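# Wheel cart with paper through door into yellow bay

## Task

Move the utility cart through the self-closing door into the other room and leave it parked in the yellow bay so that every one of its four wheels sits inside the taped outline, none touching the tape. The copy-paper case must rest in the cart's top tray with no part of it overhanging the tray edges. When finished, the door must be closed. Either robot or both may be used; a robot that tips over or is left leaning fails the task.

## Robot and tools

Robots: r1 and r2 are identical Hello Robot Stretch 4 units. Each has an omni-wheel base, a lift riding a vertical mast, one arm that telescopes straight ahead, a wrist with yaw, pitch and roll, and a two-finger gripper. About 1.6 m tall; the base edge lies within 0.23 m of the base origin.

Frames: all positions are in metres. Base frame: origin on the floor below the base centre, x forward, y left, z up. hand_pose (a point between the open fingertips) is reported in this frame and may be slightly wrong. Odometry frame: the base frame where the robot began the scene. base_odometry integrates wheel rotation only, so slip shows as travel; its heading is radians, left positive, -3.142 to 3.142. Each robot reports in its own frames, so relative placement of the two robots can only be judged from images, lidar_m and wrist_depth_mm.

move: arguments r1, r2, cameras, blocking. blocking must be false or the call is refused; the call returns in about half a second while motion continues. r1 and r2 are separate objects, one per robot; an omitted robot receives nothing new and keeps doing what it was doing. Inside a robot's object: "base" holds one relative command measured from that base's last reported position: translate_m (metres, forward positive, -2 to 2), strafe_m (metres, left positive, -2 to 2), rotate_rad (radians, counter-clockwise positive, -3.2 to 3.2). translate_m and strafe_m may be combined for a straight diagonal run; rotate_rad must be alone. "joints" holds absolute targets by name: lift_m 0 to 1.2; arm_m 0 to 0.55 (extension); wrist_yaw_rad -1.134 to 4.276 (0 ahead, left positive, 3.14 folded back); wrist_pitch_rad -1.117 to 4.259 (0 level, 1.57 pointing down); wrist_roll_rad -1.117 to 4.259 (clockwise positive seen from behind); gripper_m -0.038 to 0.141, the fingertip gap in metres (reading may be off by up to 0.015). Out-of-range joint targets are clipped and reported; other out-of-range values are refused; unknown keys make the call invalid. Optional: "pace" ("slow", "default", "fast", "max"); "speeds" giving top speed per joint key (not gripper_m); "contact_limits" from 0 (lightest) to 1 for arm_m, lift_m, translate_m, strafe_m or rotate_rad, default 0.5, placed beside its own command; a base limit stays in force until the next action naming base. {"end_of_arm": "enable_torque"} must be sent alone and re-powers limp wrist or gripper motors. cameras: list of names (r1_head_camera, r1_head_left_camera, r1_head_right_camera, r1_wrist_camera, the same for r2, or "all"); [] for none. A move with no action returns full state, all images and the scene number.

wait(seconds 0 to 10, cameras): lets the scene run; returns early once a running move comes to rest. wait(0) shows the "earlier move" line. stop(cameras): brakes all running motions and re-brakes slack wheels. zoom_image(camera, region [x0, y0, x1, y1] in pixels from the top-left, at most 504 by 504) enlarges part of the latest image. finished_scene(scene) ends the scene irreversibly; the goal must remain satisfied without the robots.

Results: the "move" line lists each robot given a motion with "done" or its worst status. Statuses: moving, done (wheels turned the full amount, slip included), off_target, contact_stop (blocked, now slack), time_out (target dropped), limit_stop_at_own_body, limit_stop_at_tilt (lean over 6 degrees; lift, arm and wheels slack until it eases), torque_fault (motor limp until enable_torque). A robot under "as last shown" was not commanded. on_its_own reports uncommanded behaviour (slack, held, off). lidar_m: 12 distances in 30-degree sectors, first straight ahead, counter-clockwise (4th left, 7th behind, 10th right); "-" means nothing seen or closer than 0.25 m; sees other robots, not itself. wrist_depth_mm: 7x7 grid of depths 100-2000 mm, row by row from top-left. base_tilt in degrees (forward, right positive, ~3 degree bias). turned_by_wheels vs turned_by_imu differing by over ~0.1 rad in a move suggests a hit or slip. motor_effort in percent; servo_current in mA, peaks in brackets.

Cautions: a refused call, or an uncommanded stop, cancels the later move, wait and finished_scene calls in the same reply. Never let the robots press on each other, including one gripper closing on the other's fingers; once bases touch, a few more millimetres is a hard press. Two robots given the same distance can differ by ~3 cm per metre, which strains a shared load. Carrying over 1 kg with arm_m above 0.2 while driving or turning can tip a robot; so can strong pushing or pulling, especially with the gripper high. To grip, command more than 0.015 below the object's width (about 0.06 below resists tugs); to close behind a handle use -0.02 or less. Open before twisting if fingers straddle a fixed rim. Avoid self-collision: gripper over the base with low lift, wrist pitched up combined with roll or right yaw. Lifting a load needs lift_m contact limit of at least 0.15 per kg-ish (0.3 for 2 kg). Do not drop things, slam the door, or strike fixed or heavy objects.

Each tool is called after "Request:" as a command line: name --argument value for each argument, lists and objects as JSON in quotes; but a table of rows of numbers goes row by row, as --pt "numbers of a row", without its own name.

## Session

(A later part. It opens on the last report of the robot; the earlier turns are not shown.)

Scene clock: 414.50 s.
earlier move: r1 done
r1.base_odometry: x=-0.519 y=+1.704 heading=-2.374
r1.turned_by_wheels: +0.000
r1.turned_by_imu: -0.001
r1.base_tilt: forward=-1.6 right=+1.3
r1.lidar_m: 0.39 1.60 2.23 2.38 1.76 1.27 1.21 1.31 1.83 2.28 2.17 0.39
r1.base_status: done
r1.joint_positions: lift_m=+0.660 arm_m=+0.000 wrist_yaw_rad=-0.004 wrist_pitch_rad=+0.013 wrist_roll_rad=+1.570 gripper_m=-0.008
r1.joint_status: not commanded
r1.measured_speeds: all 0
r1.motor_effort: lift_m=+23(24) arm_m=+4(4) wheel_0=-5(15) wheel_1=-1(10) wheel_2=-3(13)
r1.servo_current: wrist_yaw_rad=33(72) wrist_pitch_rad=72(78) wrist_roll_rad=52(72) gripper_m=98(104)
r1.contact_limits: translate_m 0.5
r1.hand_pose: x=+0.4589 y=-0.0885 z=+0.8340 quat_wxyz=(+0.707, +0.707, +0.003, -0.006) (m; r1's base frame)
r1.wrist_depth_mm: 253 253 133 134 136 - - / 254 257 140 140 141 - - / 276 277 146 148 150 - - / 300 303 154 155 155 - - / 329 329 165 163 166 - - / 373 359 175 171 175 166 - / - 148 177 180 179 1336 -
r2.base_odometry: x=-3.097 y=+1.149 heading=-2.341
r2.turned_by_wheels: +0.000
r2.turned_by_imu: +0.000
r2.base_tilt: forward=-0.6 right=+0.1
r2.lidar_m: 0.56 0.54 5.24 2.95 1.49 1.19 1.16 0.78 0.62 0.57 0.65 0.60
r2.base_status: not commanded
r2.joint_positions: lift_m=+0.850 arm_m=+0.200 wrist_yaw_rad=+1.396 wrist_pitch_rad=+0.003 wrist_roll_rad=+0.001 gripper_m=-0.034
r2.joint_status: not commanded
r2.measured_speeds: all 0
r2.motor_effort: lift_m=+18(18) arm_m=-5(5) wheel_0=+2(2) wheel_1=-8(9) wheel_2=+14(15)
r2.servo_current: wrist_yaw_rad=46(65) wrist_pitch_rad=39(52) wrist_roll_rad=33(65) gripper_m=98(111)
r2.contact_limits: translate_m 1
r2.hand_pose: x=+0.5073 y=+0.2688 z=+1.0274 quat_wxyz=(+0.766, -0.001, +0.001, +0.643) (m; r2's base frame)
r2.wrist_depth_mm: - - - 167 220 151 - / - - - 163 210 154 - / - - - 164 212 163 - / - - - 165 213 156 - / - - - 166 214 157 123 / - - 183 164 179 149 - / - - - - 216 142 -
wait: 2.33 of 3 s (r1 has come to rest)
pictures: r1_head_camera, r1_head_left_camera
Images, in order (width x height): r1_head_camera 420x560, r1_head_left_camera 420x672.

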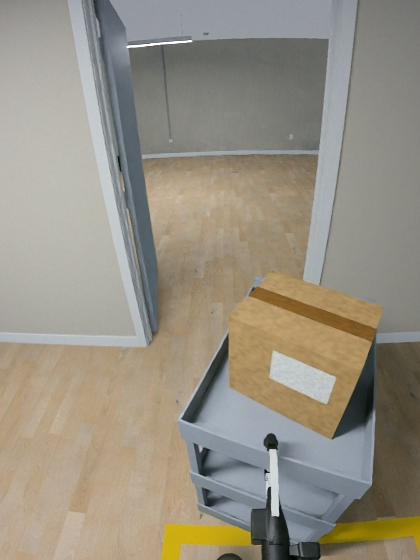

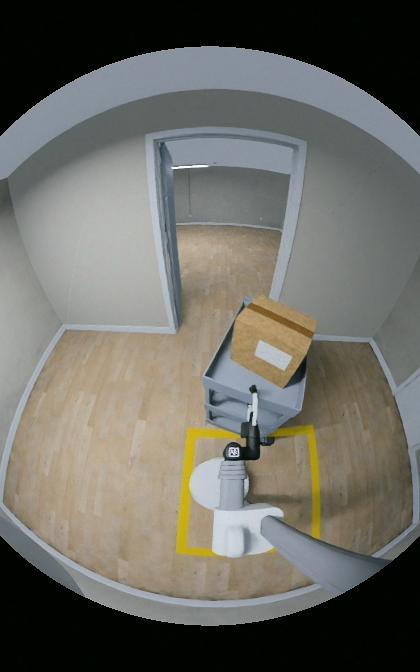

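Request:
move --r1 '{"base":{"translate_m":-0.8,"strafe_m":-0.13},"contact_limits":{"translate_m":0.5}}' --blocking false

Request:
wait --seconds 4.5 --cameras '["r1_head_camera","r1_head_left_camera","r1_head_right_camera"]'

Request:
zoom_image --camera "r1_head_camera" --region '[120, 230, 420, 560]'

Scene clock: 423.43 s.
move: r1 moving
r1.base_odometry: x=-0.500 y=+1.729 heading=-2.375
r1.turned_by_wheels: +0.000
r1.turned_by_imu: -0.001
r1.base_tilt: forward=-1.5 right=+1.3
r1.lidar_m: 0.40 1.66 2.27 2.42 1.71 1.26 1.18 1.26 1.77 2.28 2.22 0.37
r1.base_status: translate_m moving; strafe_m moving
r1.joint_positions: lift_m=+0.660 arm_m=+0.000 wrist_yaw_rad=-0.003 wrist_pitch_rad=+0.013 wrist_roll_rad=+1.570 gripper_m=-0.008
r1.joint_status: not commanded
r1.measured_speeds: translate_m=-0.121 strafe_m=-0.018 rotate_rad=+0.001 lift_m=+0.000 arm_m=+0.000 wrist_yaw_rad=+0.005 wrist_pitch_rad=+0.000 wrist_roll_rad=+0.000
r1.motor_effort: lift_m=+23(24) arm_m=-4(5) wheel_0=-8(11) wheel_1=-9(11) wheel_2=+12(13)
r1.servo_current: wrist_yaw_rad=52(72) wrist_pitch_rad=72(72) wrist_roll_rad=46(52) gripper_m=98(98)
r1.contact_limits: translate_m 0.5
r1.hand_pose: x=+0.4591 y=-0.0882 z=+0.8340 quat_wxyz=(+0.707, +0.707, +0.004, -0.006) (m; r1's base frame)
r1.wrist_depth_mm: 244 248 133 133 135 - - / 253 257 139 140 140 - - / 276 278 145 147 150 - - / 298 301 153 154 155 - - / 329 330 164 163 165 - - / 375 362 175 171 175 163 - / - 154 177 180 180 168 -
r2: as last shown
r2.lidar_m: 0.54 0.54 5.24 2.92 1.45 1.17 1.16 0.76 0.62 0.61 0.67 0.61
r2.motor_effort: lift_m=+18(18) arm_m=-5(5) wheel_0=+1(2) wheel_1=-8(8) wheel_2=+14(14)
r2.servo_current: wrist_yaw_rad=46(52) wrist_pitch_rad=46(52) wrist_roll_rad=46(59) gripper_m=104(111)
r2.contact_limits: translate_m 1
r2.wrist_depth_mm: - - - 167 220 151 - / - - - 163 208 154 - / - - - 164 211 163 - / - - - 165 213 156 - / - - - 166 215 157 123 / - - 183 164 179 149 - / - - - - 216 141 -
pictures: none

Scene clock: 427.10 s.
earlier move: r1 done
r1.base_odometry: x=-0.034 y=+2.353 heading=-2.374
r1.turned_by_wheels: +0.001
r1.turned_by_imu: +0.002
r1.base_tilt: forward=-1.6 right=+1.3
r1.lidar_m: 0.40 0.48 2.63 1.69 0.63 0.46 0.45 0.47 0.68 1.96 2.27 0.38
r1.base_status: done
r1.joint_positions: lift_m=+0.660 arm_m=+0.000 wrist_yaw_rad=+0.004 wrist_pitch_rad=+0.013 wrist_roll_rad=+1.570 gripper_m=-0.008
r1.joint_status: not commanded
r1.measured_speeds: all 0
r1.motor_effort: lift_m=+23(24) arm_m=+4(5) wheel_0=+1(11) wheel_1=+0(11) wheel_2=+2(15)
r1.servo_current: wrist_yaw_rad=65(78) wrist_pitch_rad=65(85) wrist_roll_rad=33(72) gripper_m=91(104)
r1.contact_limits: translate_m 0.5
r1.hand_pose: x=+0.4595 y=-0.0864 z=+0.8340 quat_wxyz=(+0.707, +0.707, +0.006, -0.003) (m; r1's base frame)
r1.wrist_depth_mm: 270 244 132 132 135 - - / 251 254 138 138 140 - - / 273 274 143 147 150 - - / 296 300 153 154 155 - - / 327 330 161 163 165 - - / 373 359 174 171 175 166 - / - 158 180 181 153 1397 -
r2.base_odometry: x=-3.097 y=+1.149 heading=-2.341
r2.turned_by_wheels: +0.000
r2.turned_by_imu: +0.001
r2.base_tilt: forward=-0.6 right=+0.1
r2.lidar_m: 0.56 0.53 5.22 2.93 1.47 1.16 1.16 0.78 0.61 0.60 0.69 0.59
r2.base_status: not commanded
r2.joint_positions: lift_m=+0.850 arm_m=+0.200 wrist_yaw_rad=+1.396 wrist_pitch_rad=+0.003 wrist_roll_rad=+0.001 gripper_m=-0.034
r2.joint_status: not commanded
r2.measured_speeds: all 0
r2.motor_effort: lift_m=+18(18) arm_m=-5(5) wheel_0=+2(3) wheel_1=-8(9) wheel_2=+14(15)
r2.servo_current: wrist_yaw_rad=46(65) wrist_pitch_rad=39(52) wrist_roll_rad=52(59) gripper_m=111(111)
r2.contact_limits: translate_m 1
r2.hand_pose: x=+0.5073 y=+0.2688 z=+1.0274 quat_wxyz=(+0.766, -0.001, +0.001, +0.643) (m; r2's base frame)
r2.wrist_depth_mm: - - - 167 220 152 - / - - - 162 210 154 - / - - - 164 211 163 - / - - - 165 213 156 - / - - - 167 214 157 123 / - - 183 164 179 149 - / - - - - 216 141 -
wait: 3.67 of 4.5 s (r1 has come to rest)
pictures: r1_head_camera, r1_head_left_camera, r1_head_right_camera
Images, in order (width x height): r1_head_camera 420x560, r1_head_left_camera 420x672, r1_head_right_camera 420x672.

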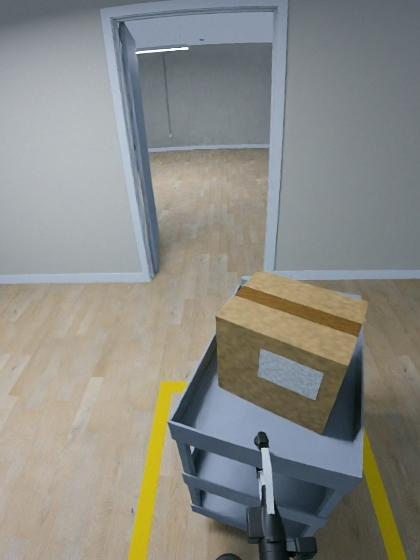

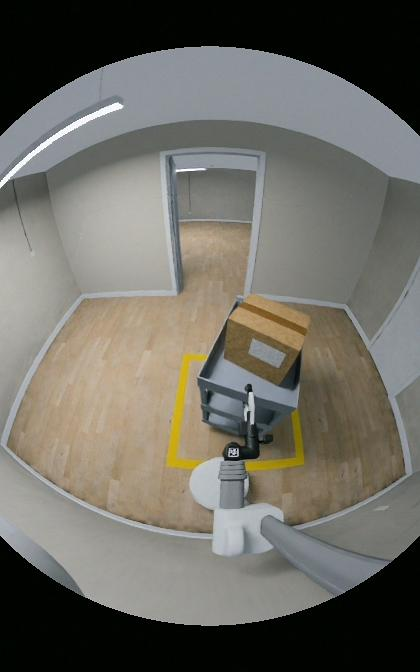

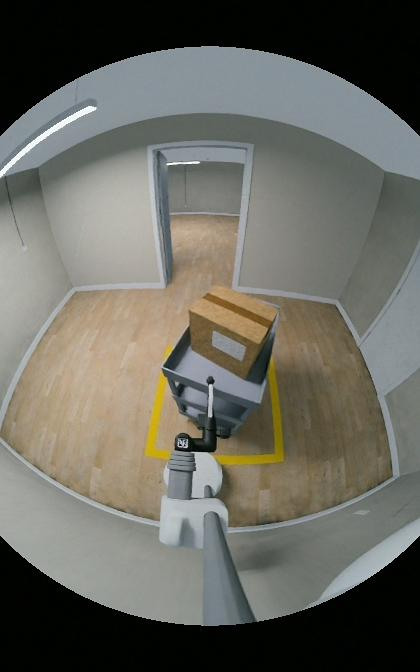

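Scaled by 1.527 from the camera's 420x560 image, which has a finer 600x800 frame.

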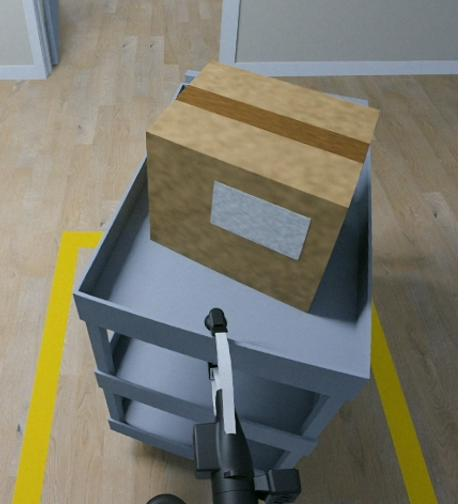

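Request:
move --r1 '{"base":{"translate_m":-0.06,"strafe_m":-0.1},"contact_limits":{"strafe_m":0.5}}' --blocking false

Request:
wait --seconds 2 --cameras '["r1_head_camera"]'

Request:
zoom_image --camera "r1_head_camera" --region '[120, 230, 420, 560]'

Scene clock: 441.30 s.
move: r1 moving
r1.base_odometry: x=-0.041 y=+2.383 heading=-2.373
r1.turned_by_wheels: +0.001
r1.turned_by_imu: +0.001
r1.base_tilt: forward=-1.5 right=+1.3
r1.lidar_m: 0.40 0.49 2.66 1.68 0.62 0.43 0.42 0.46 0.67 1.90 2.20 0.39
r1.base_status: translate_m moving; strafe_m moving
r1.joint_positions: lift_m=+0.660 arm_m=+0.000 wrist_yaw_rad=+0.007 wrist_pitch_rad=+0.013 wrist_roll_rad=+1.570 gripper_m=-0.008
r1.joint_status: not commanded
r1.measured_speeds: translate_m=-0.062 strafe_m=-0.105 rotate_rad=-0.003 lift_m=+0.000 arm_m=+0.000 wrist_yaw_rad=+0.000 wrist_pitch_rad=+0.000 wrist_roll_rad=+0.000
r1.motor_effort: lift_m=+23(23) arm_m=-4(4) wheel_0=+14(14) wheel_1=-7(9) wheel_2=+11(11)
r1.servo_current: wrist_yaw_rad=65(85) wrist_pitch_rad=72(78) wrist_roll_rad=46(65) gripper_m=98(98)
r1.contact_limits: strafe_m 0.5
r1.hand_pose: x=+0.4599 y=-0.0855 z=+0.8340 quat_wxyz=(+0.707, +0.707, +0.007, -0.002) (m; r1's base frame)
r1.wrist_depth_mm: 300 254 133 135 137 - - / 252 254 139 141 142 - - / 271 276 145 148 152 - - / 296 300 154 156 156 - - / 325 327 162 164 166 - - / 366 355 174 171 176 166 - / - 158 179 180 171 1336 -
r2: as last shown
r2.turned_by_imu: +0.000
r2.base_tilt: forward=-0.6 right=+0.0
r2.lidar_m: 0.55 0.53 5.24 2.94 1.46 1.19 1.16 0.78 0.60 0.60 0.68 0.61
r2.motor_effort: lift_m=+18(18) arm_m=-5(5) wheel_0=+1(2) wheel_1=-8(9) wheel_2=+15(15)
r2.servo_current: wrist_yaw_rad=59(59) wrist_pitch_rad=39(46) wrist_roll_rad=46(52) gripper_m=104(111)
r2.contact_limits: translate_m 1
r2.wrist_depth_mm: - - - 167 220 152 - / - - - 163 209 155 - / - - - 164 211 163 - / - - - 165 213 156 - / - - - 166 214 157 123 / - - 184 164 179 149 - / - - - - 216 142 -
pictures: none

Scene clock: 442.47 s.
earlier move: r1 done
r1.base_odometry: x=-0.060 y=+2.466 heading=-2.374
r1.turned_by_wheels: -0.001
r1.turned_by_imu: -0.001
r1.base_tilt: forward=-1.6 right=+1.3
r1.lidar_m: 0.39 0.46 2.72 1.54 0.57 0.41 0.38 0.41 0.60 1.75 2.13 0.40
r1.base_status: done
r1.joint_positions: lift_m=+0.660 arm_m=+0.000 wrist_yaw_rad=+0.003 wrist_pitch_rad=+0.014 wrist_roll_rad=+1.570 gripper_m=-0.008
r1.joint_status: not commanded
r1.measured_speeds: all 0
r1.motor_effort: lift_m=+23(24) arm_m=+4(4) wheel_0=+4(15) wheel_1=+3(9) wheel_2=+0(11)
r1.servo_current: wrist_yaw_rad=59(85) wrist_pitch_rad=65(78) wrist_roll_rad=52(65) gripper_m=98(104)
r1.contact_limits: strafe_m 0.5
r1.hand_pose: x=+0.4595 y=-0.0865 z=+0.8339 quat_wxyz=(+0.707, +0.707, +0.006, -0.004) (m; r1's base frame)
r1.wrist_depth_mm: - - 153 156 157 1537 - / 272 274 158 158 160 - - / 279 283 161 163 164 - - / 297 300 165 166 168 - - / 312 317 169 170 171 809 - / 332 334 174 175 176 166 - / 359 163 177 178 172 1576 -
r2.base_odometry: x=-3.097 y=+1.149 heading=-2.341
r2.turned_by_wheels: +0.000
r2.turned_by_imu: +0.000
r2.base_tilt: forward=-0.7 right=+0.0
r2.lidar_m: 0.56 0.52 5.26 2.92 1.47 1.16 1.16 0.76 0.62 0.61 0.67 0.56
r2.base_status: not commanded
r2.joint_positions: lift_m=+0.850 arm_m=+0.200 wrist_yaw_rad=+1.396 wrist_pitch_rad=+0.003 wrist_roll_rad=+0.001 gripper_m=-0.034
r2.joint_status: not commanded
r2.measured_speeds: all 0
r2.motor_effort: lift_m=+18(18) arm_m=-5(5) wheel_0=+2(3) wheel_1=-9(9) wheel_2=+14(15)
r2.servo_current: wrist_yaw_rad=59(59) wrist_pitch_rad=46(46) wrist_roll_rad=39(59) gripper_m=98(111)
r2.contact_limits: translate_m 1
r2.hand_pose: x=+0.5073 y=+0.2688 z=+1.0274 quat_wxyz=(+0.766, -0.001, +0.001, +0.643) (m; r2's base frame)
r2.wrist_depth_mm: - - - 167 221 151 - / - - - 162 210 154 - / - - - 164 211 163 - / - - - 165 213 156 - / - - - 166 214 157 123 / - - 183 164 180 149 - / - - - - 216 141 -
wait: 1.17 of 2 s (r1 has come to rest)
pictures: r1_head_camera
Images, in order (width x height): r1_head_camera 420x560.

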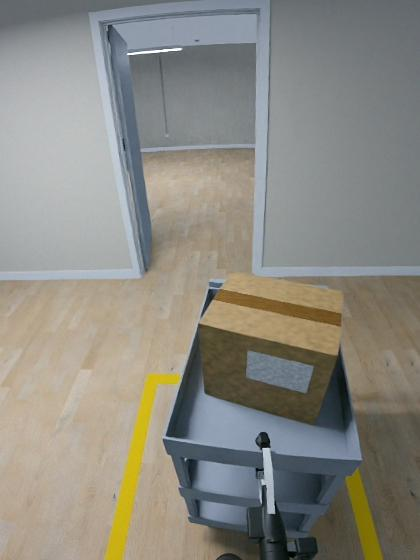

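Scaled by 1.527 from the camera's 420x560 image, which has a finer 600x800 frame.

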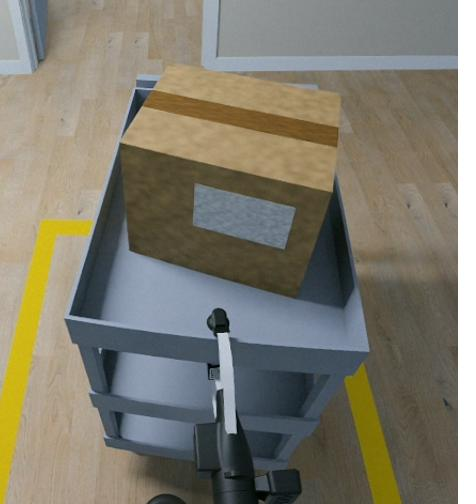

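Request:
move --r1 '{"joints":{"gripper_m":0.135}}' --blocking false

Request:
wait --seconds 1.8

Request:
wait --seconds 0.5

Request:
move --r1 '{"base":{"translate_m":-0.12},"pace":"slow"}' --blocking false

Request:
wait --seconds 2.5 --cameras '["r1_head_camera","r1_head_left_camera","r1_head_right_camera","r1_wrist_camera"]'

Request:
zoom_image --camera "r1_head_left_camera" --region '[130, 280, 340, 520]'

Scene clock: 452.20 s.
move: r1 moving
r1.base_odometry: x=-0.060 y=+2.466 heading=-2.374
r1.turned_by_wheels: +0.000
r1.turned_by_imu: +0.000
r1.base_tilt: forward=-1.6 right=+1.3
r1.lidar_m: 0.40 0.46 2.73 1.51 0.56 0.42 0.38 0.41 0.60 1.71 2.14 0.42
r1.base_status: not commanded
r1.joint_positions: lift_m=+0.660 arm_m=+0.000 wrist_yaw_rad=+0.003 wrist_pitch_rad=+0.014 wrist_roll_rad=+1.570 gripper_m=+0.012
r1.joint_status: gripper_m moving
r1.measured_speeds: translate_m=+0.000 strafe_m=+0.000 rotate_rad=+0.000 lift_m=+0.000 arm_m=+0.000 wrist_yaw_rad=-0.002 wrist_pitch_rad=+0.000 wrist_roll_rad=+0.000
r1.motor_effort: lift_m=+23(24) arm_m=+4(4) wheel_0=+4(5) wheel_1=+3(3) wheel_2=-1(1)
r1.servo_current: wrist_yaw_rad=59(72) wrist_pitch_rad=72(78) wrist_roll_rad=59(65) gripper_m=39(98)
r1.contact_limits: strafe_m 0.5
r1.hand_pose: x=+0.4595 y=-0.0867 z=+0.8339 quat_wxyz=(+0.707, +0.707, +0.006, -0.004) (m; r1's base frame)
r1.wrist_depth_mm: - - 159 160 162 1618 - / 276 278 161 163 165 - - / 285 289 166 167 168 - - / 300 304 169 171 173 - - / 317 322 174 174 176 798 - / 336 338 178 179 181 168 - / 362 174 182 182 178 530 -
r2: as last shown
r2.lidar_m: 0.56 0.52 5.26 2.93 1.46 1.17 1.16 0.78 0.60 0.61 0.68 0.60
r2.motor_effort: lift_m=+18(18) arm_m=-5(6) wheel_0=+2(2) wheel_1=-8(8) wheel_2=+14(15)
r2.servo_current: wrist_yaw_rad=52(65) wrist_pitch_rad=46(46) wrist_roll_rad=52(59) gripper_m=98(117)
r2.contact_limits: translate_m 1
r2.wrist_depth_mm: - - - 167 220 152 - / - - - 163 209 154 - / - - - 163 212 163 - / - - - 165 213 156 - / - - - 166 214 157 123 / - - 183 164 179 150 - / - - - - 216 142 -
pictures: none

Scene clock: 454.00 s.
earlier move: r1 done
r1.base_odometry: x=-0.060 y=+2.466 heading=-2.374
r1.turned_by_wheels: +0.000
r1.turned_by_imu: +0.000
r1.base_tilt: forward=-1.6 right=+1.3
r1.lidar_m: 0.39 0.47 2.72 1.52 0.57 0.41 0.37 0.41 0.60 1.74 2.15 0.42
r1.base_status: not commanded
r1.joint_positions: lift_m=+0.660 arm_m=+0.000 wrist_yaw_rad=+0.003 wrist_pitch_rad=+0.007 wrist_roll_rad=+1.570 gripper_m=+0.135
r1.joint_status: all done
r1.measured_speeds: all 0
r1.motor_effort: lift_m=+23(24) arm_m=+4(4) wheel_0=+3(5) wheel_1=+2(3) wheel_2=-1(1)
r1.servo_current: wrist_yaw_rad=65(72) wrist_pitch_rad=52(85) wrist_roll_rad=59(65) gripper_m=39(98)
r1.contact_limits: strafe_m 0.5
r1.hand_pose: x=+0.4595 y=-0.0867 z=+0.8357 quat_wxyz=(+0.707, +0.707, +0.003, -0.002) (m; r1's base frame)
r1.wrist_depth_mm: - - 170 168 170 1618 - / - 404 172 172 173 - - / 296 297 176 176 177 - - / 310 314 179 179 180 788 - / 327 329 327 183 184 798 - / 353 210 186 185 186 194 - / - 366 370 151 191 1708 -
r2.base_odometry: x=-3.097 y=+1.149 heading=-2.341
r2.turned_by_wheels: +0.000
r2.turned_by_imu: +0.000
r2.base_tilt: forward=-0.6 right=+0.0
r2.lidar_m: 0.55 0.54 5.26 2.92 1.49 1.17 1.15 0.79 0.61 0.61 0.68 0.59
r2.base_status: not commanded
r2.joint_positions: lift_m=+0.850 arm_m=+0.200 wrist_yaw_rad=+1.396 wrist_pitch_rad=+0.003 wrist_roll_rad=+0.001 gripper_m=-0.034
r2.joint_status: not commanded
r2.measured_speeds: all 0
r2.motor_effort: lift_m=+18(18) arm_m=-5(6) wheel_0=+2(3) wheel_1=-8(8) wheel_2=+14(15)
r2.servo_current: wrist_yaw_rad=33(65) wrist_pitch_rad=39(46) wrist_roll_rad=46(65) gripper_m=104(117)
r2.contact_limits: translate_m 1
r2.hand_pose: x=+0.5073 y=+0.2688 z=+1.0274 quat_wxyz=(+0.766, -0.001, +0.001, +0.643) (m; r2's base frame)
r2.wrist_depth_mm: - - - 167 221 152 - / - - - 163 209 154 - / - - - 164 211 163 - / - - - 165 213 156 - / - - - 166 213 157 123 / - - 183 164 179 149 - / - - - - 216 141 -
wait: 1.80 s; at rest by 1.77 s
pictures: none

Scene clock: 454.50 s.
r1.base_odometry: x=-0.060 y=+2.466 heading=-2.374
r1.turned_by_wheels: +0.000
r1.turned_by_imu: +0.000
r1.base_tilt: forward=-1.6 right=+1.3
r1.lidar_m: 0.40 0.47 2.77 1.51 0.58 0.37 0.39 0.42 0.61 1.75 2.14 0.43
r1.base_status: not commanded
r1.joint_positions: lift_m=+0.660 arm_m=+0.000 wrist_yaw_rad=+0.003 wrist_pitch_rad=+0.007 wrist_roll_rad=+1.570 gripper_m=+0.135
r1.joint_status: all done
r1.measured_speeds: all 0
r1.motor_effort: lift_m=+23(24) arm_m=+4(4) wheel_0=+3(5) wheel_1=+3(3) wheel_2=-1(1)
r1.servo_current: wrist_yaw_rad=33(72) wrist_pitch_rad=52(85) wrist_roll_rad=59(65) gripper_m=39(98)
r1.contact_limits: strafe_m 0.5
r1.hand_pose: x=+0.4595 y=-0.0867 z=+0.8357 quat_wxyz=(+0.707, +0.707, +0.003, -0.002) (m; r1's base frame)
r1.wrist_depth_mm: - - 169 168 170 1618 - / - 410 173 173 174 - - / 296 297 176 176 176 - - / 309 312 179 179 180 798 - / 329 329 327 182 185 798 - / 349 209 186 186 186 194 - / - 368 375 150 190 1708 -
r2.base_odometry: x=-3.097 y=+1.149 heading=-2.341
r2.turned_by_wheels: +0.000
r2.turned_by_imu: +0.000
r2.base_tilt: forward=-0.6 right=+0.1
r2.lidar_m: 0.57 0.52 5.24 2.94 1.47 1.17 1.17 0.77 0.60 0.60 0.66 0.61
r2.base_status: not commanded
r2.joint_positions: lift_m=+0.850 arm_m=+0.200 wrist_yaw_rad=+1.396 wrist_pitch_rad=+0.003 wrist_roll_rad=+0.001 gripper_m=-0.034
r2.joint_status: not commanded
r2.measured_speeds: all 0
r2.motor_effort: lift_m=+18(18) arm_m=-5(6) wheel_0=+2(3) wheel_1=-8(8) wheel_2=+14(15)
r2.servo_current: wrist_yaw_rad=52(65) wrist_pitch_rad=39(46) wrist_roll_rad=46(65) gripper_m=98(117)
r2.contact_limits: translate_m 1
r2.hand_pose: x=+0.5073 y=+0.2688 z=+1.0274 quat_wxyz=(+0.766, -0.001, +0.001, +0.643) (m; r2's base frame)
r2.wrist_depth_mm: - - - 167 220 152 - / - - - 163 210 154 - / - - - 164 211 163 - / - - - 165 213 156 - / - - - 166 213 157 123 / - - 183 164 180 149 - / - - - - 216 142 -
wait: 0.50 s; at rest by 0.27 s
pictures: none

Scene clock: 455.00 s.
move: r1 moving
r1.base_odometry: x=-0.051 y=+2.475 heading=-2.374
r1.turned_by_wheels: +0.000
r1.turned_by_imu: +0.000
r1.base_tilt: forward=-1.6 right=+1.3
r1.lidar_m: 0.41 0.49 2.75 1.47 0.54 0.40 0.37 0.41 0.58 1.69 2.16 0.41
r1.base_status: translate_m moving
r1.joint_positions: lift_m=+0.660 arm_m=+0.000 wrist_yaw_rad=+0.003 wrist_pitch_rad=+0.007 wrist_roll_rad=+1.570 gripper_m=+0.135
r1.joint_status: not commanded
r1.measured_speeds: translate_m=-0.049 strafe_m=+0.000 rotate_rad=-0.001 lift_m=+0.000 arm_m=+0.000 wrist_yaw_rad=+0.000 wrist_pitch_rad=+0.000 wrist_roll_rad=+0.000
r1.motor_effort: lift_m=+23(24) arm_m=+4(4) wheel_0=-6(8) wheel_1=-5(6) wheel_2=+5(7)
r1.servo_current: wrist_yaw_rad=59(59) wrist_pitch_rad=52(59) wrist_roll_rad=33(59) gripper_m=46(52)
r1.hand_pose: x=+0.4595 y=-0.0867 z=+0.8357 quat_wxyz=(+0.707, +0.707, +0.003, -0.002) (m; r1's base frame)
r1.wrist_depth_mm: - - 179 178 180 1708 - / - 473 183 182 183 - - / 306 306 185 185 186 788 - / 320 324 320 189 190 809 - / 340 338 336 193 194 820 - / 370 210 196 198 196 194 - / - 379 382 150 202 1756 -
r2: as last shown
r2.base_tilt: forward=-0.6 right=+0.0
r2.lidar_m: 0.54 0.54 5.25 2.91 1.44 1.16 1.17 0.78 0.62 0.58 0.67 0.60
r2.motor_effort: lift_m=+18(18) arm_m=-5(5) wheel_0=+2(2) wheel_1=-8(8) wheel_2=+14(14)
r2.servo_current: wrist_yaw_rad=46(52) wrist_pitch_rad=46(46) wrist_roll_rad=52(59) gripper_m=111(111)
r2.contact_limits: translate_m 1
r2.wrist_depth_mm: - - - 167 220 152 - / - - - 163 210 154 - / - - - 164 211 163 - / - - - 165 213 156 - / - - - 166 214 157 123 / - - 183 164 179 149 - / - - - - 216 142 -
pictures: none

Scene clock: 457.00 s.
earlier move: r1 done
r1.base_odometry: x=+0.026 y=+2.550 heading=-2.374
r1.turned_by_wheels: +0.000
r1.turned_by_imu: +0.000
r1.base_tilt: forward=-1.6 right=+1.3
r1.lidar_m: 0.51 2.62 2.71 1.08 0.37 0.29 0.25 0.28 0.39 1.20 2.16 0.52
r1.base_status: done
r1.joint_positions: lift_m=+0.660 arm_m=+0.000 wrist_yaw_rad=+0.003 wrist_pitch_rad=+0.007 wrist_roll_rad=+1.570 gripper_m=+0.135
r1.joint_status: not commanded
r1.measured_speeds: all 0
r1.motor_effort: lift_m=+23(24) arm_m=+4(4) wheel_0=-3(8) wheel_1=-4(8) wheel_2=+2(7)
r1.servo_current: wrist_yaw_rad=46(72) wrist_pitch_rad=46(59) wrist_roll_rad=46(72) gripper_m=39(52)
r1.hand_pose: x=+0.4595 y=-0.0867 z=+0.8358 quat_wxyz=(+0.707, +0.707, +0.003, -0.002) (m; r1's base frame)
r1.wrist_depth_mm: - - - 281 287 293 291 / - - - 289 - 1863 - / - 410 415 293 - - - / - 430 433 298 - - - / - 449 455 304 - - - / - 210 473 307 211 194 - / - - - 142 - 1863 -
r2.base_odometry: x=-3.097 y=+1.149 heading=-2.341
r2.turned_by_wheels: +0.000
r2.turned_by_imu: +0.000
r2.base_tilt: forward=-0.6 right=+0.0
r2.lidar_m: 0.56 0.53 5.26 2.93 1.51 1.18 1.17 0.75 0.61 0.60 0.68 0.61
r2.base_status: not commanded
r2.joint_positions: lift_m=+0.850 arm_m=+0.200 wrist_yaw_rad=+1.396 wrist_pitch_rad=+0.003 wrist_roll_rad=+0.001 gripper_m=-0.034
r2.joint_status: not commanded
r2.measured_speeds: all 0
r2.motor_effort: lift_m=+18(18) arm_m=-5(6) wheel_0=+2(2) wheel_1=-8(9) wheel_2=+14(15)
r2.servo_current: wrist_yaw_rad=52(65) wrist_pitch_rad=39(46) wrist_roll_rad=39(59) gripper_m=104(111)
r2.contact_limits: translate_m 1
r2.hand_pose: x=+0.5073 y=+0.2688 z=+1.0274 quat_wxyz=(+0.766, -0.001, +0.001, +0.643) (m; r2's base frame)
r2.wrist_depth_mm: - - - 167 220 151 - / - - - 163 209 154 - / - - - 163 211 163 - / - - - 165 213 156 - / - - - 167 214 157 123 / - - 184 164 179 149 - / - - - - 216 141 -
wait: 2.00 of 2.5 s (r1 has come to rest)
pictures: r1_head_camera, r1_head_left_camera, r1_head_right_camera, r1_wrist_camera
Images, in order (width x height): r1_head_camera 420x560, r1_head_left_camera 420x672, r1_head_right_camera 420x672, r1_wrist_camera 616x392.

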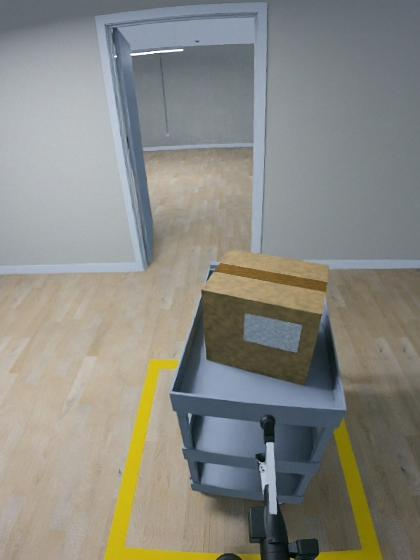

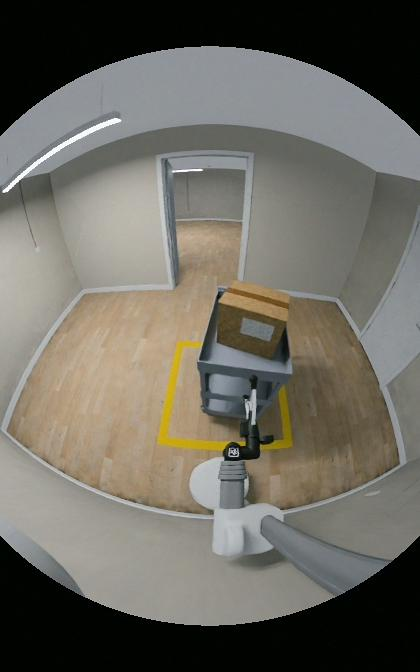

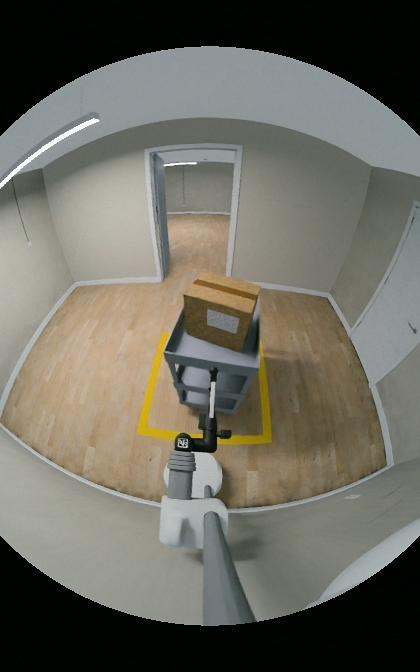

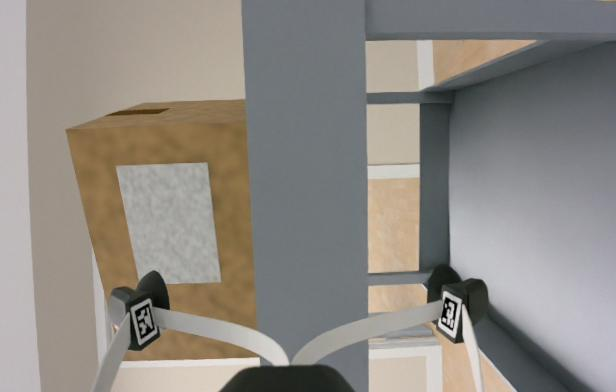

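Scaled by 2.100 from the camera's 420x672 image, which has a finer 600x960 frame.

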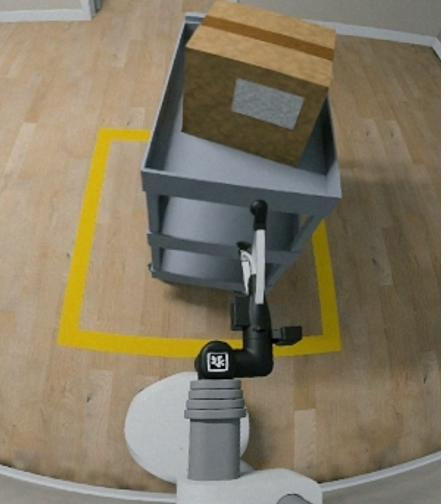

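Request:
move --r1 '{"base":{"strafe_m":0.75}}' --blocking false

Request:
wait --seconds 5 --cameras '["r1_head_camera","r1_head_right_camera"]'

Request:
zoom_image --camera "r1_head_right_camera" --region '[180, 260, 400, 480]'

Request:
zoom_image --camera "r1_head_camera" --region '[200, 220, 420, 560]'

Scene clock: 468.20 s.
move: r1 moving
r1.base_odometry: x=+0.051 y=+2.523 heading=-2.374
r1.turned_by_wheels: +0.000
r1.turned_by_imu: +0.000
r1.base_tilt: forward=-1.6 right=+1.3
r1.lidar_m: 0.51 2.60 2.70 1.07 0.39 0.30 0.25 0.28 0.42 1.21 2.20 0.54
r1.base_status: strafe_m moving
r1.joint_positions: lift_m=+0.660 arm_m=+0.000 wrist_yaw_rad=+0.003 wrist_pitch_rad=+0.007 wrist_roll_rad=+1.570 gripper_m=+0.135
r1.joint_status: not commanded
r1.measured_speeds: translate_m=+0.001 strafe_m=+0.141 rotate_rad=-0.004 lift_m=+0.000 arm_m=+0.000 wrist_yaw_rad=+0.000 wrist_pitch_rad=+0.000 wrist_roll_rad=+0.000
r1.motor_effort: lift_m=+23(24) arm_m=+4(4) wheel_0=-10(10) wheel_1=+11(11) wheel_2=+1(2)
r1.servo_current: wrist_yaw_rad=59(59) wrist_pitch_rad=59(59) wrist_roll_rad=59(59) gripper_m=39(52)
r1.hand_pose: x=+0.4595 y=-0.0867 z=+0.8358 quat_wxyz=(+0.707, +0.707, +0.003, -0.002) (m; r1's base frame)
r1.wrist_depth_mm: - - - 287 - 1576 - / - - 462 293 - - - / - 418 421 297 - - - / - 442 439 303 - - - / - 466 466 310 - - - / - 209 488 315 211 194 - / - - - 142 - 1661 -
r2: as last shown
r2.lidar_m: 0.56 0.52 5.22 2.94 1.47 1.16 1.18 0.77 0.62 0.60 0.68 0.59
r2.motor_effort: lift_m=+18(18) arm_m=-5(5) wheel_0=+2(2) wheel_1=-8(8) wheel_2=+15(15)
r2.servo_current: wrist_yaw_rad=33(59) wrist_pitch_rad=39(46) wrist_roll_rad=46(52) gripper_m=111(111)
r2.contact_limits: translate_m 1
r2.wrist_depth_mm: - - - 167 220 151 - / - - - 163 210 154 - / - - - 163 212 163 - / - - - 165 213 157 - / - - - 166 214 156 123 / - - 183 164 180 149 - / - - - - 216 142 -
pictures: none

Scene clock: 471.53 s.
earlier move: r1 done
r1.base_odometry: x=+0.547 y=+2.010 heading=-2.374
r1.turned_by_wheels: +0.000
r1.turned_by_imu: +0.004
r1.base_tilt: forward=-1.6 right=+1.3
r1.lidar_m: 2.52 2.65 1.98 1.01 0.38 0.26 0.25 0.27 0.39 1.19 0.81 0.84
r1.base_status: done
r1.joint_positions: lift_m=+0.660 arm_m=+0.000 wrist_yaw_rad=+0.003 wrist_pitch_rad=+0.007 wrist_roll_rad=+1.570 gripper_m=+0.135
r1.joint_status: not commanded
r1.measured_speeds: all 0
r1.motor_effort: lift_m=+23(24) arm_m=+4(4) wheel_0=-1(12) wheel_1=+1(11) wheel_2=+0(2)
r1.servo_current: wrist_yaw_rad=33(78) wrist_pitch_rad=46(59) wrist_roll_rad=59(65) gripper_m=46(52)
r1.hand_pose: x=+0.4595 y=-0.0867 z=+0.8358 quat_wxyz=(+0.707, +0.707, +0.003, -0.002) (m; r1's base frame)
r1.wrist_depth_mm: - - - - - 1708 1098 / - - - - - 1661 1229 / - - - - - 1708 1255 / - - - - - 1708 1182 / - - - - - 1756 1229 / - 209 - - - 196 1229 / - - - 148 - 1756 1182
r2.base_odometry: x=-3.097 y=+1.149 heading=-2.341
r2.turned_by_wheels: +0.000
r2.turned_by_imu: +0.000
r2.base_tilt: forward=-0.6 right=+0.0
r2.lidar_m: 0.53 0.52 5.24 2.93 1.47 1.20 1.17 0.76 0.61 0.61 0.69 0.60
r2.base_status: not commanded
r2.joint_positions: lift_m=+0.850 arm_m=+0.200 wrist_yaw_rad=+1.396 wrist_pitch_rad=+0.003 wrist_roll_rad=+0.001 gripper_m=-0.034
r2.joint_status: not commanded
r2.measured_speeds: all 0
r2.motor_effort: lift_m=+18(18) arm_m=-5(5) wheel_0=+2(2) wheel_1=-8(9) wheel_2=+14(15)
r2.servo_current: wrist_yaw_rad=46(65) wrist_pitch_rad=46(52) wrist_roll_rad=46(65) gripper_m=104(111)
r2.contact_limits: translate_m 1
r2.hand_pose: x=+0.5073 y=+0.2688 z=+1.0274 quat_wxyz=(+0.766, -0.001, +0.001, +0.643) (m; r2's base frame)
r2.wrist_depth_mm: - - - 167 220 151 - / - - - 163 209 154 - / - - - 163 211 163 - / - - - 165 213 157 - / - - - 166 213 157 123 / - - 183 164 180 149 - / - - - - 216 141 -
wait: 3.33 of 5 s (r1 has come to rest)
pictures: r1_head_camera, r1_head_right_camera
Images, in order (width x height): r1_head_camera 420x560, r1_head_right_camera 420x672.

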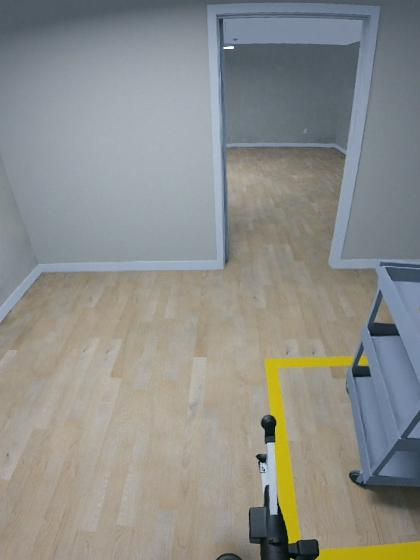

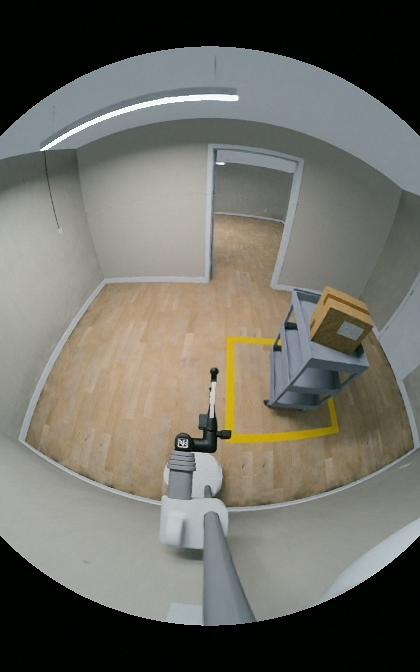

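Scaled by 2.291 from the camera's 420x672 image, which has a finer 600x960 frame.

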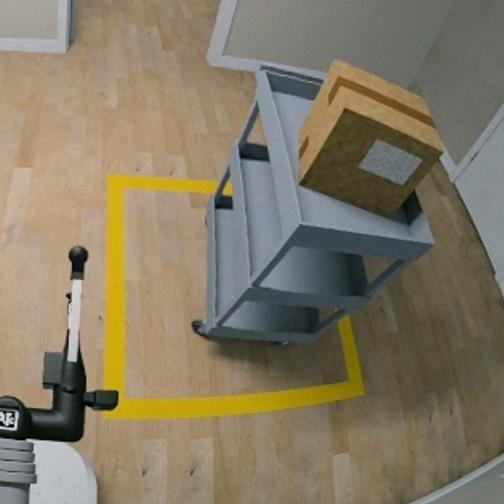

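Scaled by 1.482 from the camera's 420x560 image, which has a finer 600x800 frame.

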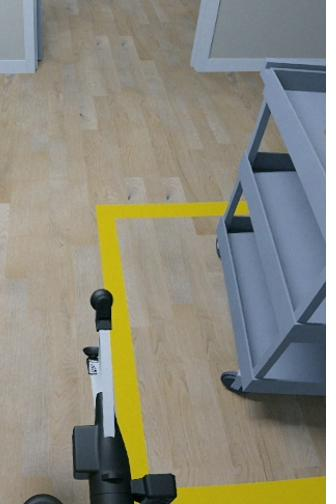

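Request:
move --r2 '{"joints":{"gripper_m":0.135}}' --blocking false

Request:
wait --seconds 1.9

Request:
wait --seconds 0.4 --cameras '["r2_head_left_camera"]'

Request:
move --r2 '{"base":{"translate_m":-0.04,"strafe_m":-0.23}}' --blocking false

Request:
wait --seconds 3 --cameras '["r2_head_left_camera","r2_head_camera","r1_head_camera"]'

Scene clock: 486.23 s.
move: r2 moving
r1: as last shown
r1.turned_by_imu: +0.000
r1.lidar_m: 2.51 2.60 1.97 0.99 0.36 0.27 0.26 0.28 0.41 1.22 0.81 0.83
r1.motor_effort: lift_m=+23(23) arm_m=+4(4) wheel_0=-1(2) wheel_1=+1(1) wheel_2=+0(0)
r1.servo_current: wrist_yaw_rad=52(52) wrist_pitch_rad=39(52) wrist_roll_rad=39(65) gripper_m=39(46)
r1.wrist_depth_mm: - - - - - 1661 1118 / - - - - - 1661 1229 / - - - - - 1708 1255 / - - - - - 1708 1160 / - - - - - 1618 1205 / - 209 - - - 196 1205 / - - - 148 - 1708 1229
r2.base_odometry: x=-3.097 y=+1.149 heading=-2.341
r2.turned_by_wheels: +0.000
r2.turned_by_imu: +0.000
r2.base_tilt: forward=-0.7 right=+0.1
r2.lidar_m: 0.55 0.54 5.22 2.96 1.45 1.16 1.16 0.78 0.61 0.60 0.67 0.59
r2.base_status: not commanded
r2.joint_positions: lift_m=+0.850 arm_m=+0.200 wrist_yaw_rad=+1.394 wrist_pitch_rad=+0.003 wrist_roll_rad=+0.001 gripper_m=-0.009
r2.joint_status: gripper_m moving
r2.measured_speeds: translate_m=-0.001 strafe_m=+0.000 rotate_rad=-0.003 lift_m=+0.000 arm_m=+0.000 wrist_yaw_rad=-0.005 wrist_pitch_rad=+0.000 wrist_roll_rad=+0.000
r2.motor_effort: lift_m=+18(18) arm_m=-5(5) wheel_0=+2(2) wheel_1=-8(8) wheel_2=+12(15)
r2.servo_current: wrist_yaw_rad=65(65) wrist_pitch_rad=46(46) wrist_roll_rad=46(52) gripper_m=59(124)
r2.contact_limits: translate_m 1
r2.hand_pose: x=+0.5077 y=+0.2685 z=+1.0274 quat_wxyz=(+0.767, -0.001, +0.001, +0.642) (m; r2's base frame)
r2.wrist_depth_mm: - - - 166 218 150 - / - - - 165 221 160 - / - - - 167 224 153 - / - - - 167 225 154 - / - - - 168 227 155 122 / - - - 169 182 147 - / - - 158 - 229 140 -
pictures: none

Scene clock: 488.13 s.
earlier move: r2 moving
r1.base_odometry: x=+0.547 y=+2.010 heading=-2.374
r1.turned_by_wheels: +0.000
r1.turned_by_imu: +0.000
r1.base_tilt: forward=-1.6 right=+1.2
r1.lidar_m: 2.50 2.63 1.96 1.01 0.36 0.27 0.25 0.28 0.41 1.22 0.81 0.86
r1.base_status: not commanded
r1.joint_positions: lift_m=+0.660 arm_m=+0.000 wrist_yaw_rad=+0.003 wrist_pitch_rad=+0.007 wrist_roll_rad=+1.570 gripper_m=+0.135
r1.joint_status: not commanded
r1.measured_speeds: all 0
r1.motor_effort: lift_m=+23(24) arm_m=+4(4) wheel_0=-2(2) wheel_1=+1(1) wheel_2=+0(0)
r1.servo_current: wrist_yaw_rad=46(65) wrist_pitch_rad=46(65) wrist_roll_rad=46(72) gripper_m=46(52)
r1.hand_pose: x=+0.4595 y=-0.0867 z=+0.8358 quat_wxyz=(+0.707, +0.707, +0.003, -0.002) (m; r1's base frame)
r1.wrist_depth_mm: - - - - - 1661 1098 / - - - - - 1661 1229 / - - - - - 1661 1255 / - - - - - 1708 1205 / - - - - - 1708 1182 / - 210 - - - 197 1205 / - - - 148 - 1708 1205
r2.base_odometry: x=-3.097 y=+1.150 heading=-2.342
r2.turned_by_wheels: -0.001
r2.turned_by_imu: -0.001
r2.base_tilt: forward=-0.6 right=+0.1
r2.lidar_m: 0.59 0.60 5.24 2.91 1.44 1.17 1.15 0.78 0.60 0.61 0.68 0.63
r2.base_status: not commanded
r2.joint_positions: lift_m=+0.850 arm_m=+0.200 wrist_yaw_rad=+1.390 wrist_pitch_rad=+0.003 wrist_roll_rad=+0.001 gripper_m=+0.135
r2.joint_status: gripper_m moving
r2.measured_speeds: all 0
r2.motor_effort: lift_m=+18(18) arm_m=-5(5) wheel_0=-4(5) wheel_1=-8(9) wheel_2=+5(15)
r2.servo_current: wrist_yaw_rad=65(72) wrist_pitch_rad=39(46) wrist_roll_rad=52(59) gripper_m=65(124)
r2.contact_limits: translate_m 1
r2.hand_pose: x=+0.5089 y=+0.2679 z=+1.0274 quat_wxyz=(+0.768, -0.001, +0.001, +0.640) (m; r2's base frame)
r2.wrist_depth_mm: - - - - 186 228 - / - - - - 188 229 188 / - - - - 190 232 190 / - - - - 191 233 191 / - - - - 193 224 193 / - - - - 186 190 193 / - - - - 186 213 193
wait: 1.90 s; no rest
pictures: none

Scene clock: 488.20 s.
earlier move: r2 done
r1.base_odometry: x=+0.547 y=+2.010 heading=-2.374
r1.turned_by_wheels: +0.000
r1.turned_by_imu: +0.000
r1.base_tilt: forward=-1.6 right=+1.3
r1.lidar_m: 2.49 2.64 1.97 1.00 0.35 0.27 0.25 0.28 0.38 1.19 0.82 0.82
r1.base_status: not commanded
r1.joint_positions: lift_m=+0.660 arm_m=+0.000 wrist_yaw_rad=+0.003 wrist_pitch_rad=+0.007 wrist_roll_rad=+1.570 gripper_m=+0.135
r1.joint_status: not commanded
r1.measured_speeds: all 0
r1.motor_effort: lift_m=+23(24) arm_m=+4(4) wheel_0=-1(2) wheel_1=+1(1) wheel_2=+0(0)
r1.servo_current: wrist_yaw_rad=52(65) wrist_pitch_rad=46(65) wrist_roll_rad=39(72) gripper_m=46(52)
r1.hand_pose: x=+0.4595 y=-0.0867 z=+0.8358 quat_wxyz=(+0.707, +0.707, +0.003, -0.002) (m; r1's base frame)
r1.wrist_depth_mm: - - - - - 1661 1118 / - - - - - 1661 1255 / - - - - - 1661 1255 / - - - - - 1756 1182 / - - - - - 1708 1205 / - 211 - - - 196 1229 / - - - 148 - 1708 1229
r2.base_odometry: x=-3.097 y=+1.150 heading=-2.342
r2.turned_by_wheels: +0.000
r2.turned_by_imu: +0.000
r2.base_tilt: forward=-0.6 right=+0.1
r2.lidar_m: 0.62 0.59 5.24 2.92 1.48 1.17 1.17 0.74 0.61 0.60 0.67 0.63
r2.base_status: not commanded
r2.joint_positions: lift_m=+0.850 arm_m=+0.200 wrist_yaw_rad=+1.390 wrist_pitch_rad=+0.003 wrist_roll_rad=+0.001 gripper_m=+0.135
r2.joint_status: all done
r2.measured_speeds: all 0
r2.motor_effort: lift_m=+18(18) arm_m=-5(5) wheel_0=-4(5) wheel_1=-8(9) wheel_2=+4(15)
r2.servo_current: wrist_yaw_rad=59(72) wrist_pitch_rad=39(46) wrist_roll_rad=46(59) gripper_m=39(124)
r2.contact_limits: translate_m 1
r2.hand_pose: x=+0.5089 y=+0.2679 z=+1.0274 quat_wxyz=(+0.768, -0.001, +0.001, +0.640) (m; r2's base frame)
r2.wrist_depth_mm: - - - - 186 229 - / - - - - 188 229 189 / - - - - 190 233 191 / - - - - 192 233 191 / - - - - 193 224 193 / - - - - 186 190 193 / - - - - 187 213 193
wait: 0.07 of 0.4 s (r2 has come to rest)
pictures: r2_head_left_camera
Images, in order (width x height): r2_head_left_camera 420x672.

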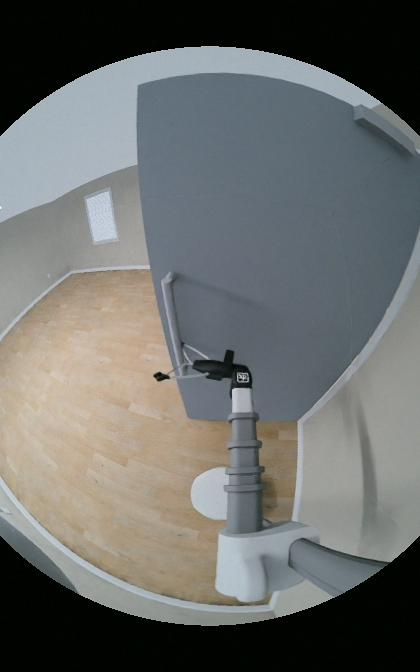

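Scene clock: 488.70 s.
move: r2 moving
r1: as last shown
r1.lidar_m: 2.52 2.62 1.95 1.00 0.36 0.27 0.25 0.28 0.40 1.21 0.80 0.85
r1.servo_current: wrist_yaw_rad=52(65) wrist_pitch_rad=52(59) wrist_roll_rad=59(59) gripper_m=39(46)
r1.wrist_depth_mm: - - - - - 1661 1098 / - - - - - 1708 1229 / - - - - - 1661 1229 / - - - - - 1708 1182 / - - - - - 1708 1205 / - 210 - - - 196 1182 / - - - 149 - 1708 1229
r2.base_odometry: x=-3.117 y=+1.177 heading=-2.343
r2.turned_by_wheels: -0.001
r2.turned_by_imu: +0.000
r2.base_tilt: forward=-0.7 right=+0.1
r2.lidar_m: 0.60 0.61 5.26 2.94 1.47 1.19 1.15 0.73 0.57 0.57 0.64 0.62
r2.base_status: translate_m moving; strafe_m moving
r2.joint_positions: lift_m=+0.850 arm_m=+0.200 wrist_yaw_rad=+1.390 wrist_pitch_rad=+0.003 wrist_roll_rad=+0.001 gripper_m=+0.135
r2.joint_status: not commanded
r2.measured_speeds: translate_m=-0.024 strafe_m=-0.134 rotate_rad=-0.021 lift_m=+0.000 arm_m=+0.000 wrist_yaw_rad=+0.008 wrist_pitch_rad=+0.000 wrist_roll_rad=+0.000
r2.motor_effort: lift_m=+18(18) arm_m=-5(5) wheel_0=+10(10) wheel_1=-16(16) wheel_2=+9(12)
r2.servo_current: wrist_yaw_rad=65(65) wrist_pitch_rad=39(46) wrist_roll_rad=46(59) gripper_m=59(59)
r2.hand_pose: x=+0.5089 y=+0.2680 z=+1.0274 quat_wxyz=(+0.768, -0.001, +0.001, +0.640) (m; r2's base frame)
r2.wrist_depth_mm: - - - - 208 239 - / - - - - 209 243 187 / - - - - 211 247 190 / - - - - 214 249 191 / - - - - 215 236 193 / - - - - 211 211 192 / - - - - 212 250 192
pictures: none

Scene clock: 490.37 s.
earlier move: r2 done
r1.base_odometry: x=+0.547 y=+2.010 heading=-2.374
r1.turned_by_wheels: +0.000
r1.turned_by_imu: +0.000
r1.base_tilt: forward=-1.6 right=+1.3
r1.lidar_m: 2.52 2.61 1.98 1.01 0.37 0.25 0.25 0.26 0.38 1.20 0.83 0.81
r1.base_status: not commanded
r1.joint_positions: lift_m=+0.660 arm_m=+0.000 wrist_yaw_rad=+0.003 wrist_pitch_rad=+0.007 wrist_roll_rad=+1.570 gripper_m=+0.135
r1.joint_status: not commanded
r1.measured_speeds: all 0
r1.motor_effort: lift_m=+23(24) arm_m=+4(4) wheel_0=-1(2) wheel_1=+1(1) wheel_2=+0(0)
r1.servo_current: wrist_yaw_rad=46(65) wrist_pitch_rad=52(59) wrist_roll_rad=52(72) gripper_m=46(52)
r1.hand_pose: x=+0.4595 y=-0.0867 z=+0.8358 quat_wxyz=(+0.707, +0.707, +0.003, -0.002) (m; r1's base frame)
r1.wrist_depth_mm: - - - - - 1661 1118 / - - - - - 1661 1229 / - - - - - 1661 1229 / - - - - - 1708 1205 / - - - - - 1756 1182 / - 210 - - - 196 1205 / - - - 149 - 1708 1205
r2.base_odometry: x=-3.235 y=+1.338 heading=-2.342
r2.turned_by_wheels: +0.001
r2.turned_by_imu: +0.001
r2.base_tilt: forward=-0.7 right=+0.1
r2.lidar_m: 0.81 1.07 5.48 2.92 1.49 1.19 1.00 0.49 0.38 0.37 0.41 0.64
r2.base_status: done
r2.joint_positions: lift_m=+0.850 arm_m=+0.200 wrist_yaw_rad=+1.397 wrist_pitch_rad=+0.003 wrist_roll_rad=+0.001 gripper_m=+0.135
r2.joint_status: not commanded
r2.measured_speeds: all 0
r2.motor_effort: lift_m=+18(18) arm_m=-5(5) wheel_0=+1(12) wheel_1=-2(16) wheel_2=+6(12)
r2.servo_current: wrist_yaw_rad=59(65) wrist_pitch_rad=46(46) wrist_roll_rad=39(59) gripper_m=46(59)
r2.hand_pose: x=+0.5069 y=+0.2689 z=+1.0274 quat_wxyz=(+0.766, -0.001, +0.001, +0.643) (m; r2's base frame)
r2.wrist_depth_mm: - - - - - - - / - - - - - - - / - - - - - - - / - - - - - - - / - - - - - - - / - - - - - - - / - - - - - - -
wait: 1.67 of 3 s (r2 has come to rest)
pictures: r1_head_camera, r2_head_camera, r2_head_left_camera
Images, in order (width x height): r1_head_camera 420x560, r2_head_camera 420x560, r2_head_left_camera 420x672.

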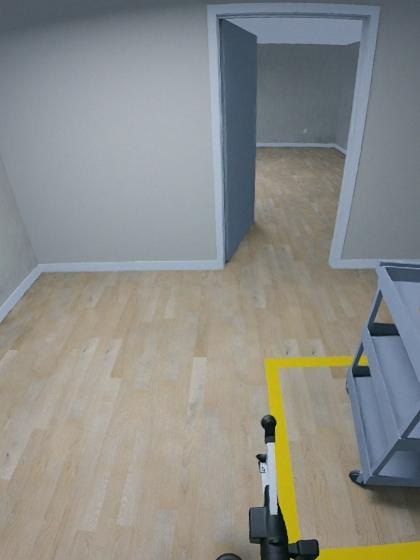

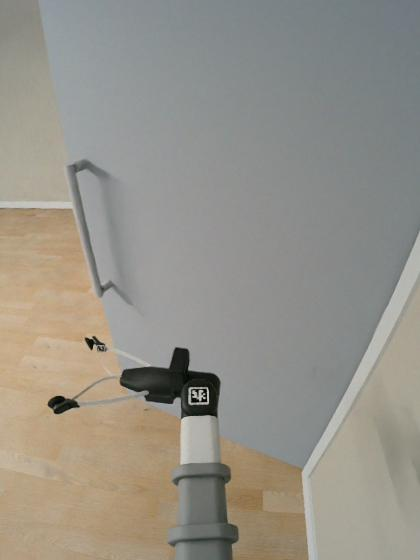

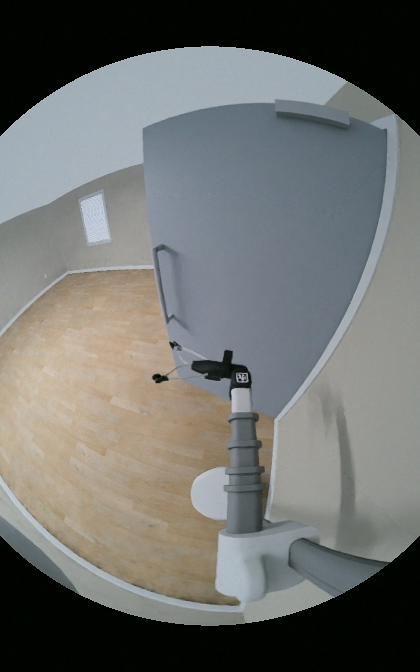

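Freed and closing.

Request:
wait --seconds 7 --cameras '["r1_head_camera","r1_head_right_camera"]'

Request:
zoom_image --camera "r1_head_right_camera" --region '[200, 240, 400, 460]'

Scene clock: 500.50 s.
r1.base_odometry: x=+0.547 y=+2.010 heading=-2.374
r1.turned_by_wheels: +0.000
r1.turned_by_imu: -0.001
r1.base_tilt: forward=-1.6 right=+1.3
r1.lidar_m: 2.50 2.65 1.96 1.01 0.37 0.27 0.25 0.27 0.41 1.21 0.80 0.83
r1.base_status: not commanded
r1.joint_positions: lift_m=+0.660 arm_m=+0.000 wrist_yaw_rad=+0.003 wrist_pitch_rad=+0.007 wrist_roll_rad=+1.570 gripper_m=+0.135
r1.joint_status: not commanded
r1.measured_speeds: all 0
r1.motor_effort: lift_m=+23(24) arm_m=+4(4) wheel_0=-1(2) wheel_1=+1(1) wheel_2=+0(0)
r1.servo_current: wrist_yaw_rad=52(65) wrist_pitch_rad=46(59) wrist_roll_rad=72(72) gripper_m=39(52)
r1.hand_pose: x=+0.4595 y=-0.0867 z=+0.8358 quat_wxyz=(+0.707, +0.707, +0.003, -0.002) (m; r1's base frame)
r1.wrist_depth_mm: - - - - - 1618 1098 / - - - - - 1661 1229 / - - - - - 1708 1229 / - - - - - 1708 1205 / - - - - - 1708 1205 / - 210 - - - 196 1205 / - - - 148 - 1756 1205
r2.base_odometry: x=-3.235 y=+1.338 heading=-2.342
r2.turned_by_wheels: +0.000
r2.turned_by_imu: +0.001
r2.base_tilt: forward=-0.6 right=+0.1
r2.lidar_m: 3.59 3.94 5.46 2.93 1.46 1.16 0.99 0.48 0.37 0.38 0.42 0.68
r2.base_status: done
r2.joint_positions: lift_m=+0.850 arm_m=+0.200 wrist_yaw_rad=+1.397 wrist_pitch_rad=+0.003 wrist_roll_rad=+0.001 gripper_m=+0.135
r2.joint_status: not commanded
r2.measured_speeds: all 0
r2.motor_effort: lift_m=+18(18) arm_m=-5(5) wheel_0=+1(12) wheel_1=-2(16) wheel_2=+6(12)
r2.servo_current: wrist_yaw_rad=39(65) wrist_pitch_rad=39(46) wrist_roll_rad=39(59) gripper_m=46(59)
r2.hand_pose: x=+0.5069 y=+0.2689 z=+1.0274 quat_wxyz=(+0.766, -0.001, +0.001, +0.643) (m; r2's base frame)
r2.wrist_depth_mm: - - - - - - - / - - - - - - - / - - - - - - - / - - - - - - - / - - - - - - - / - - - - - - - / - - - - - - -
wait: 7.00 s; at rest from the start
pictures: r1_head_camera, r1_head_right_camera
Images, in order (width x height): r1_head_camera 420x560, r1_head_right_camera 420x672.

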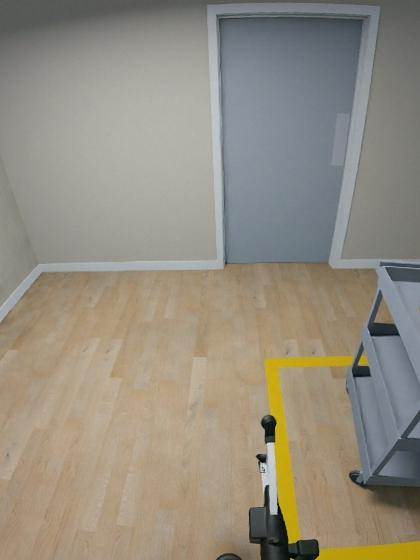

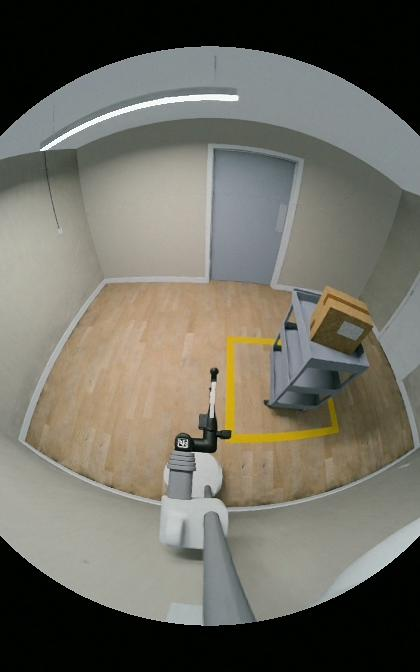

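Scaled by 2.291 from the camera's 420x672 image, which has a finer 600x960 frame.

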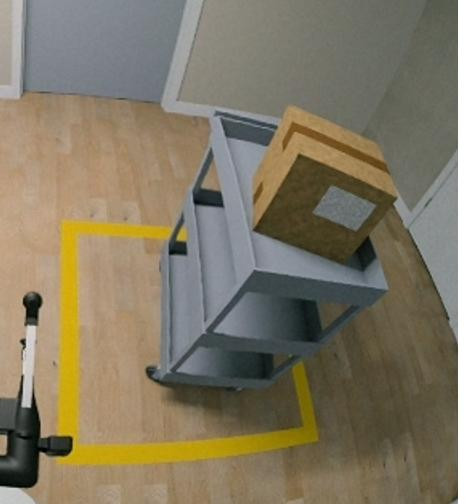

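Request:
finished_scene --scene 2

The scene is finished: the task was done.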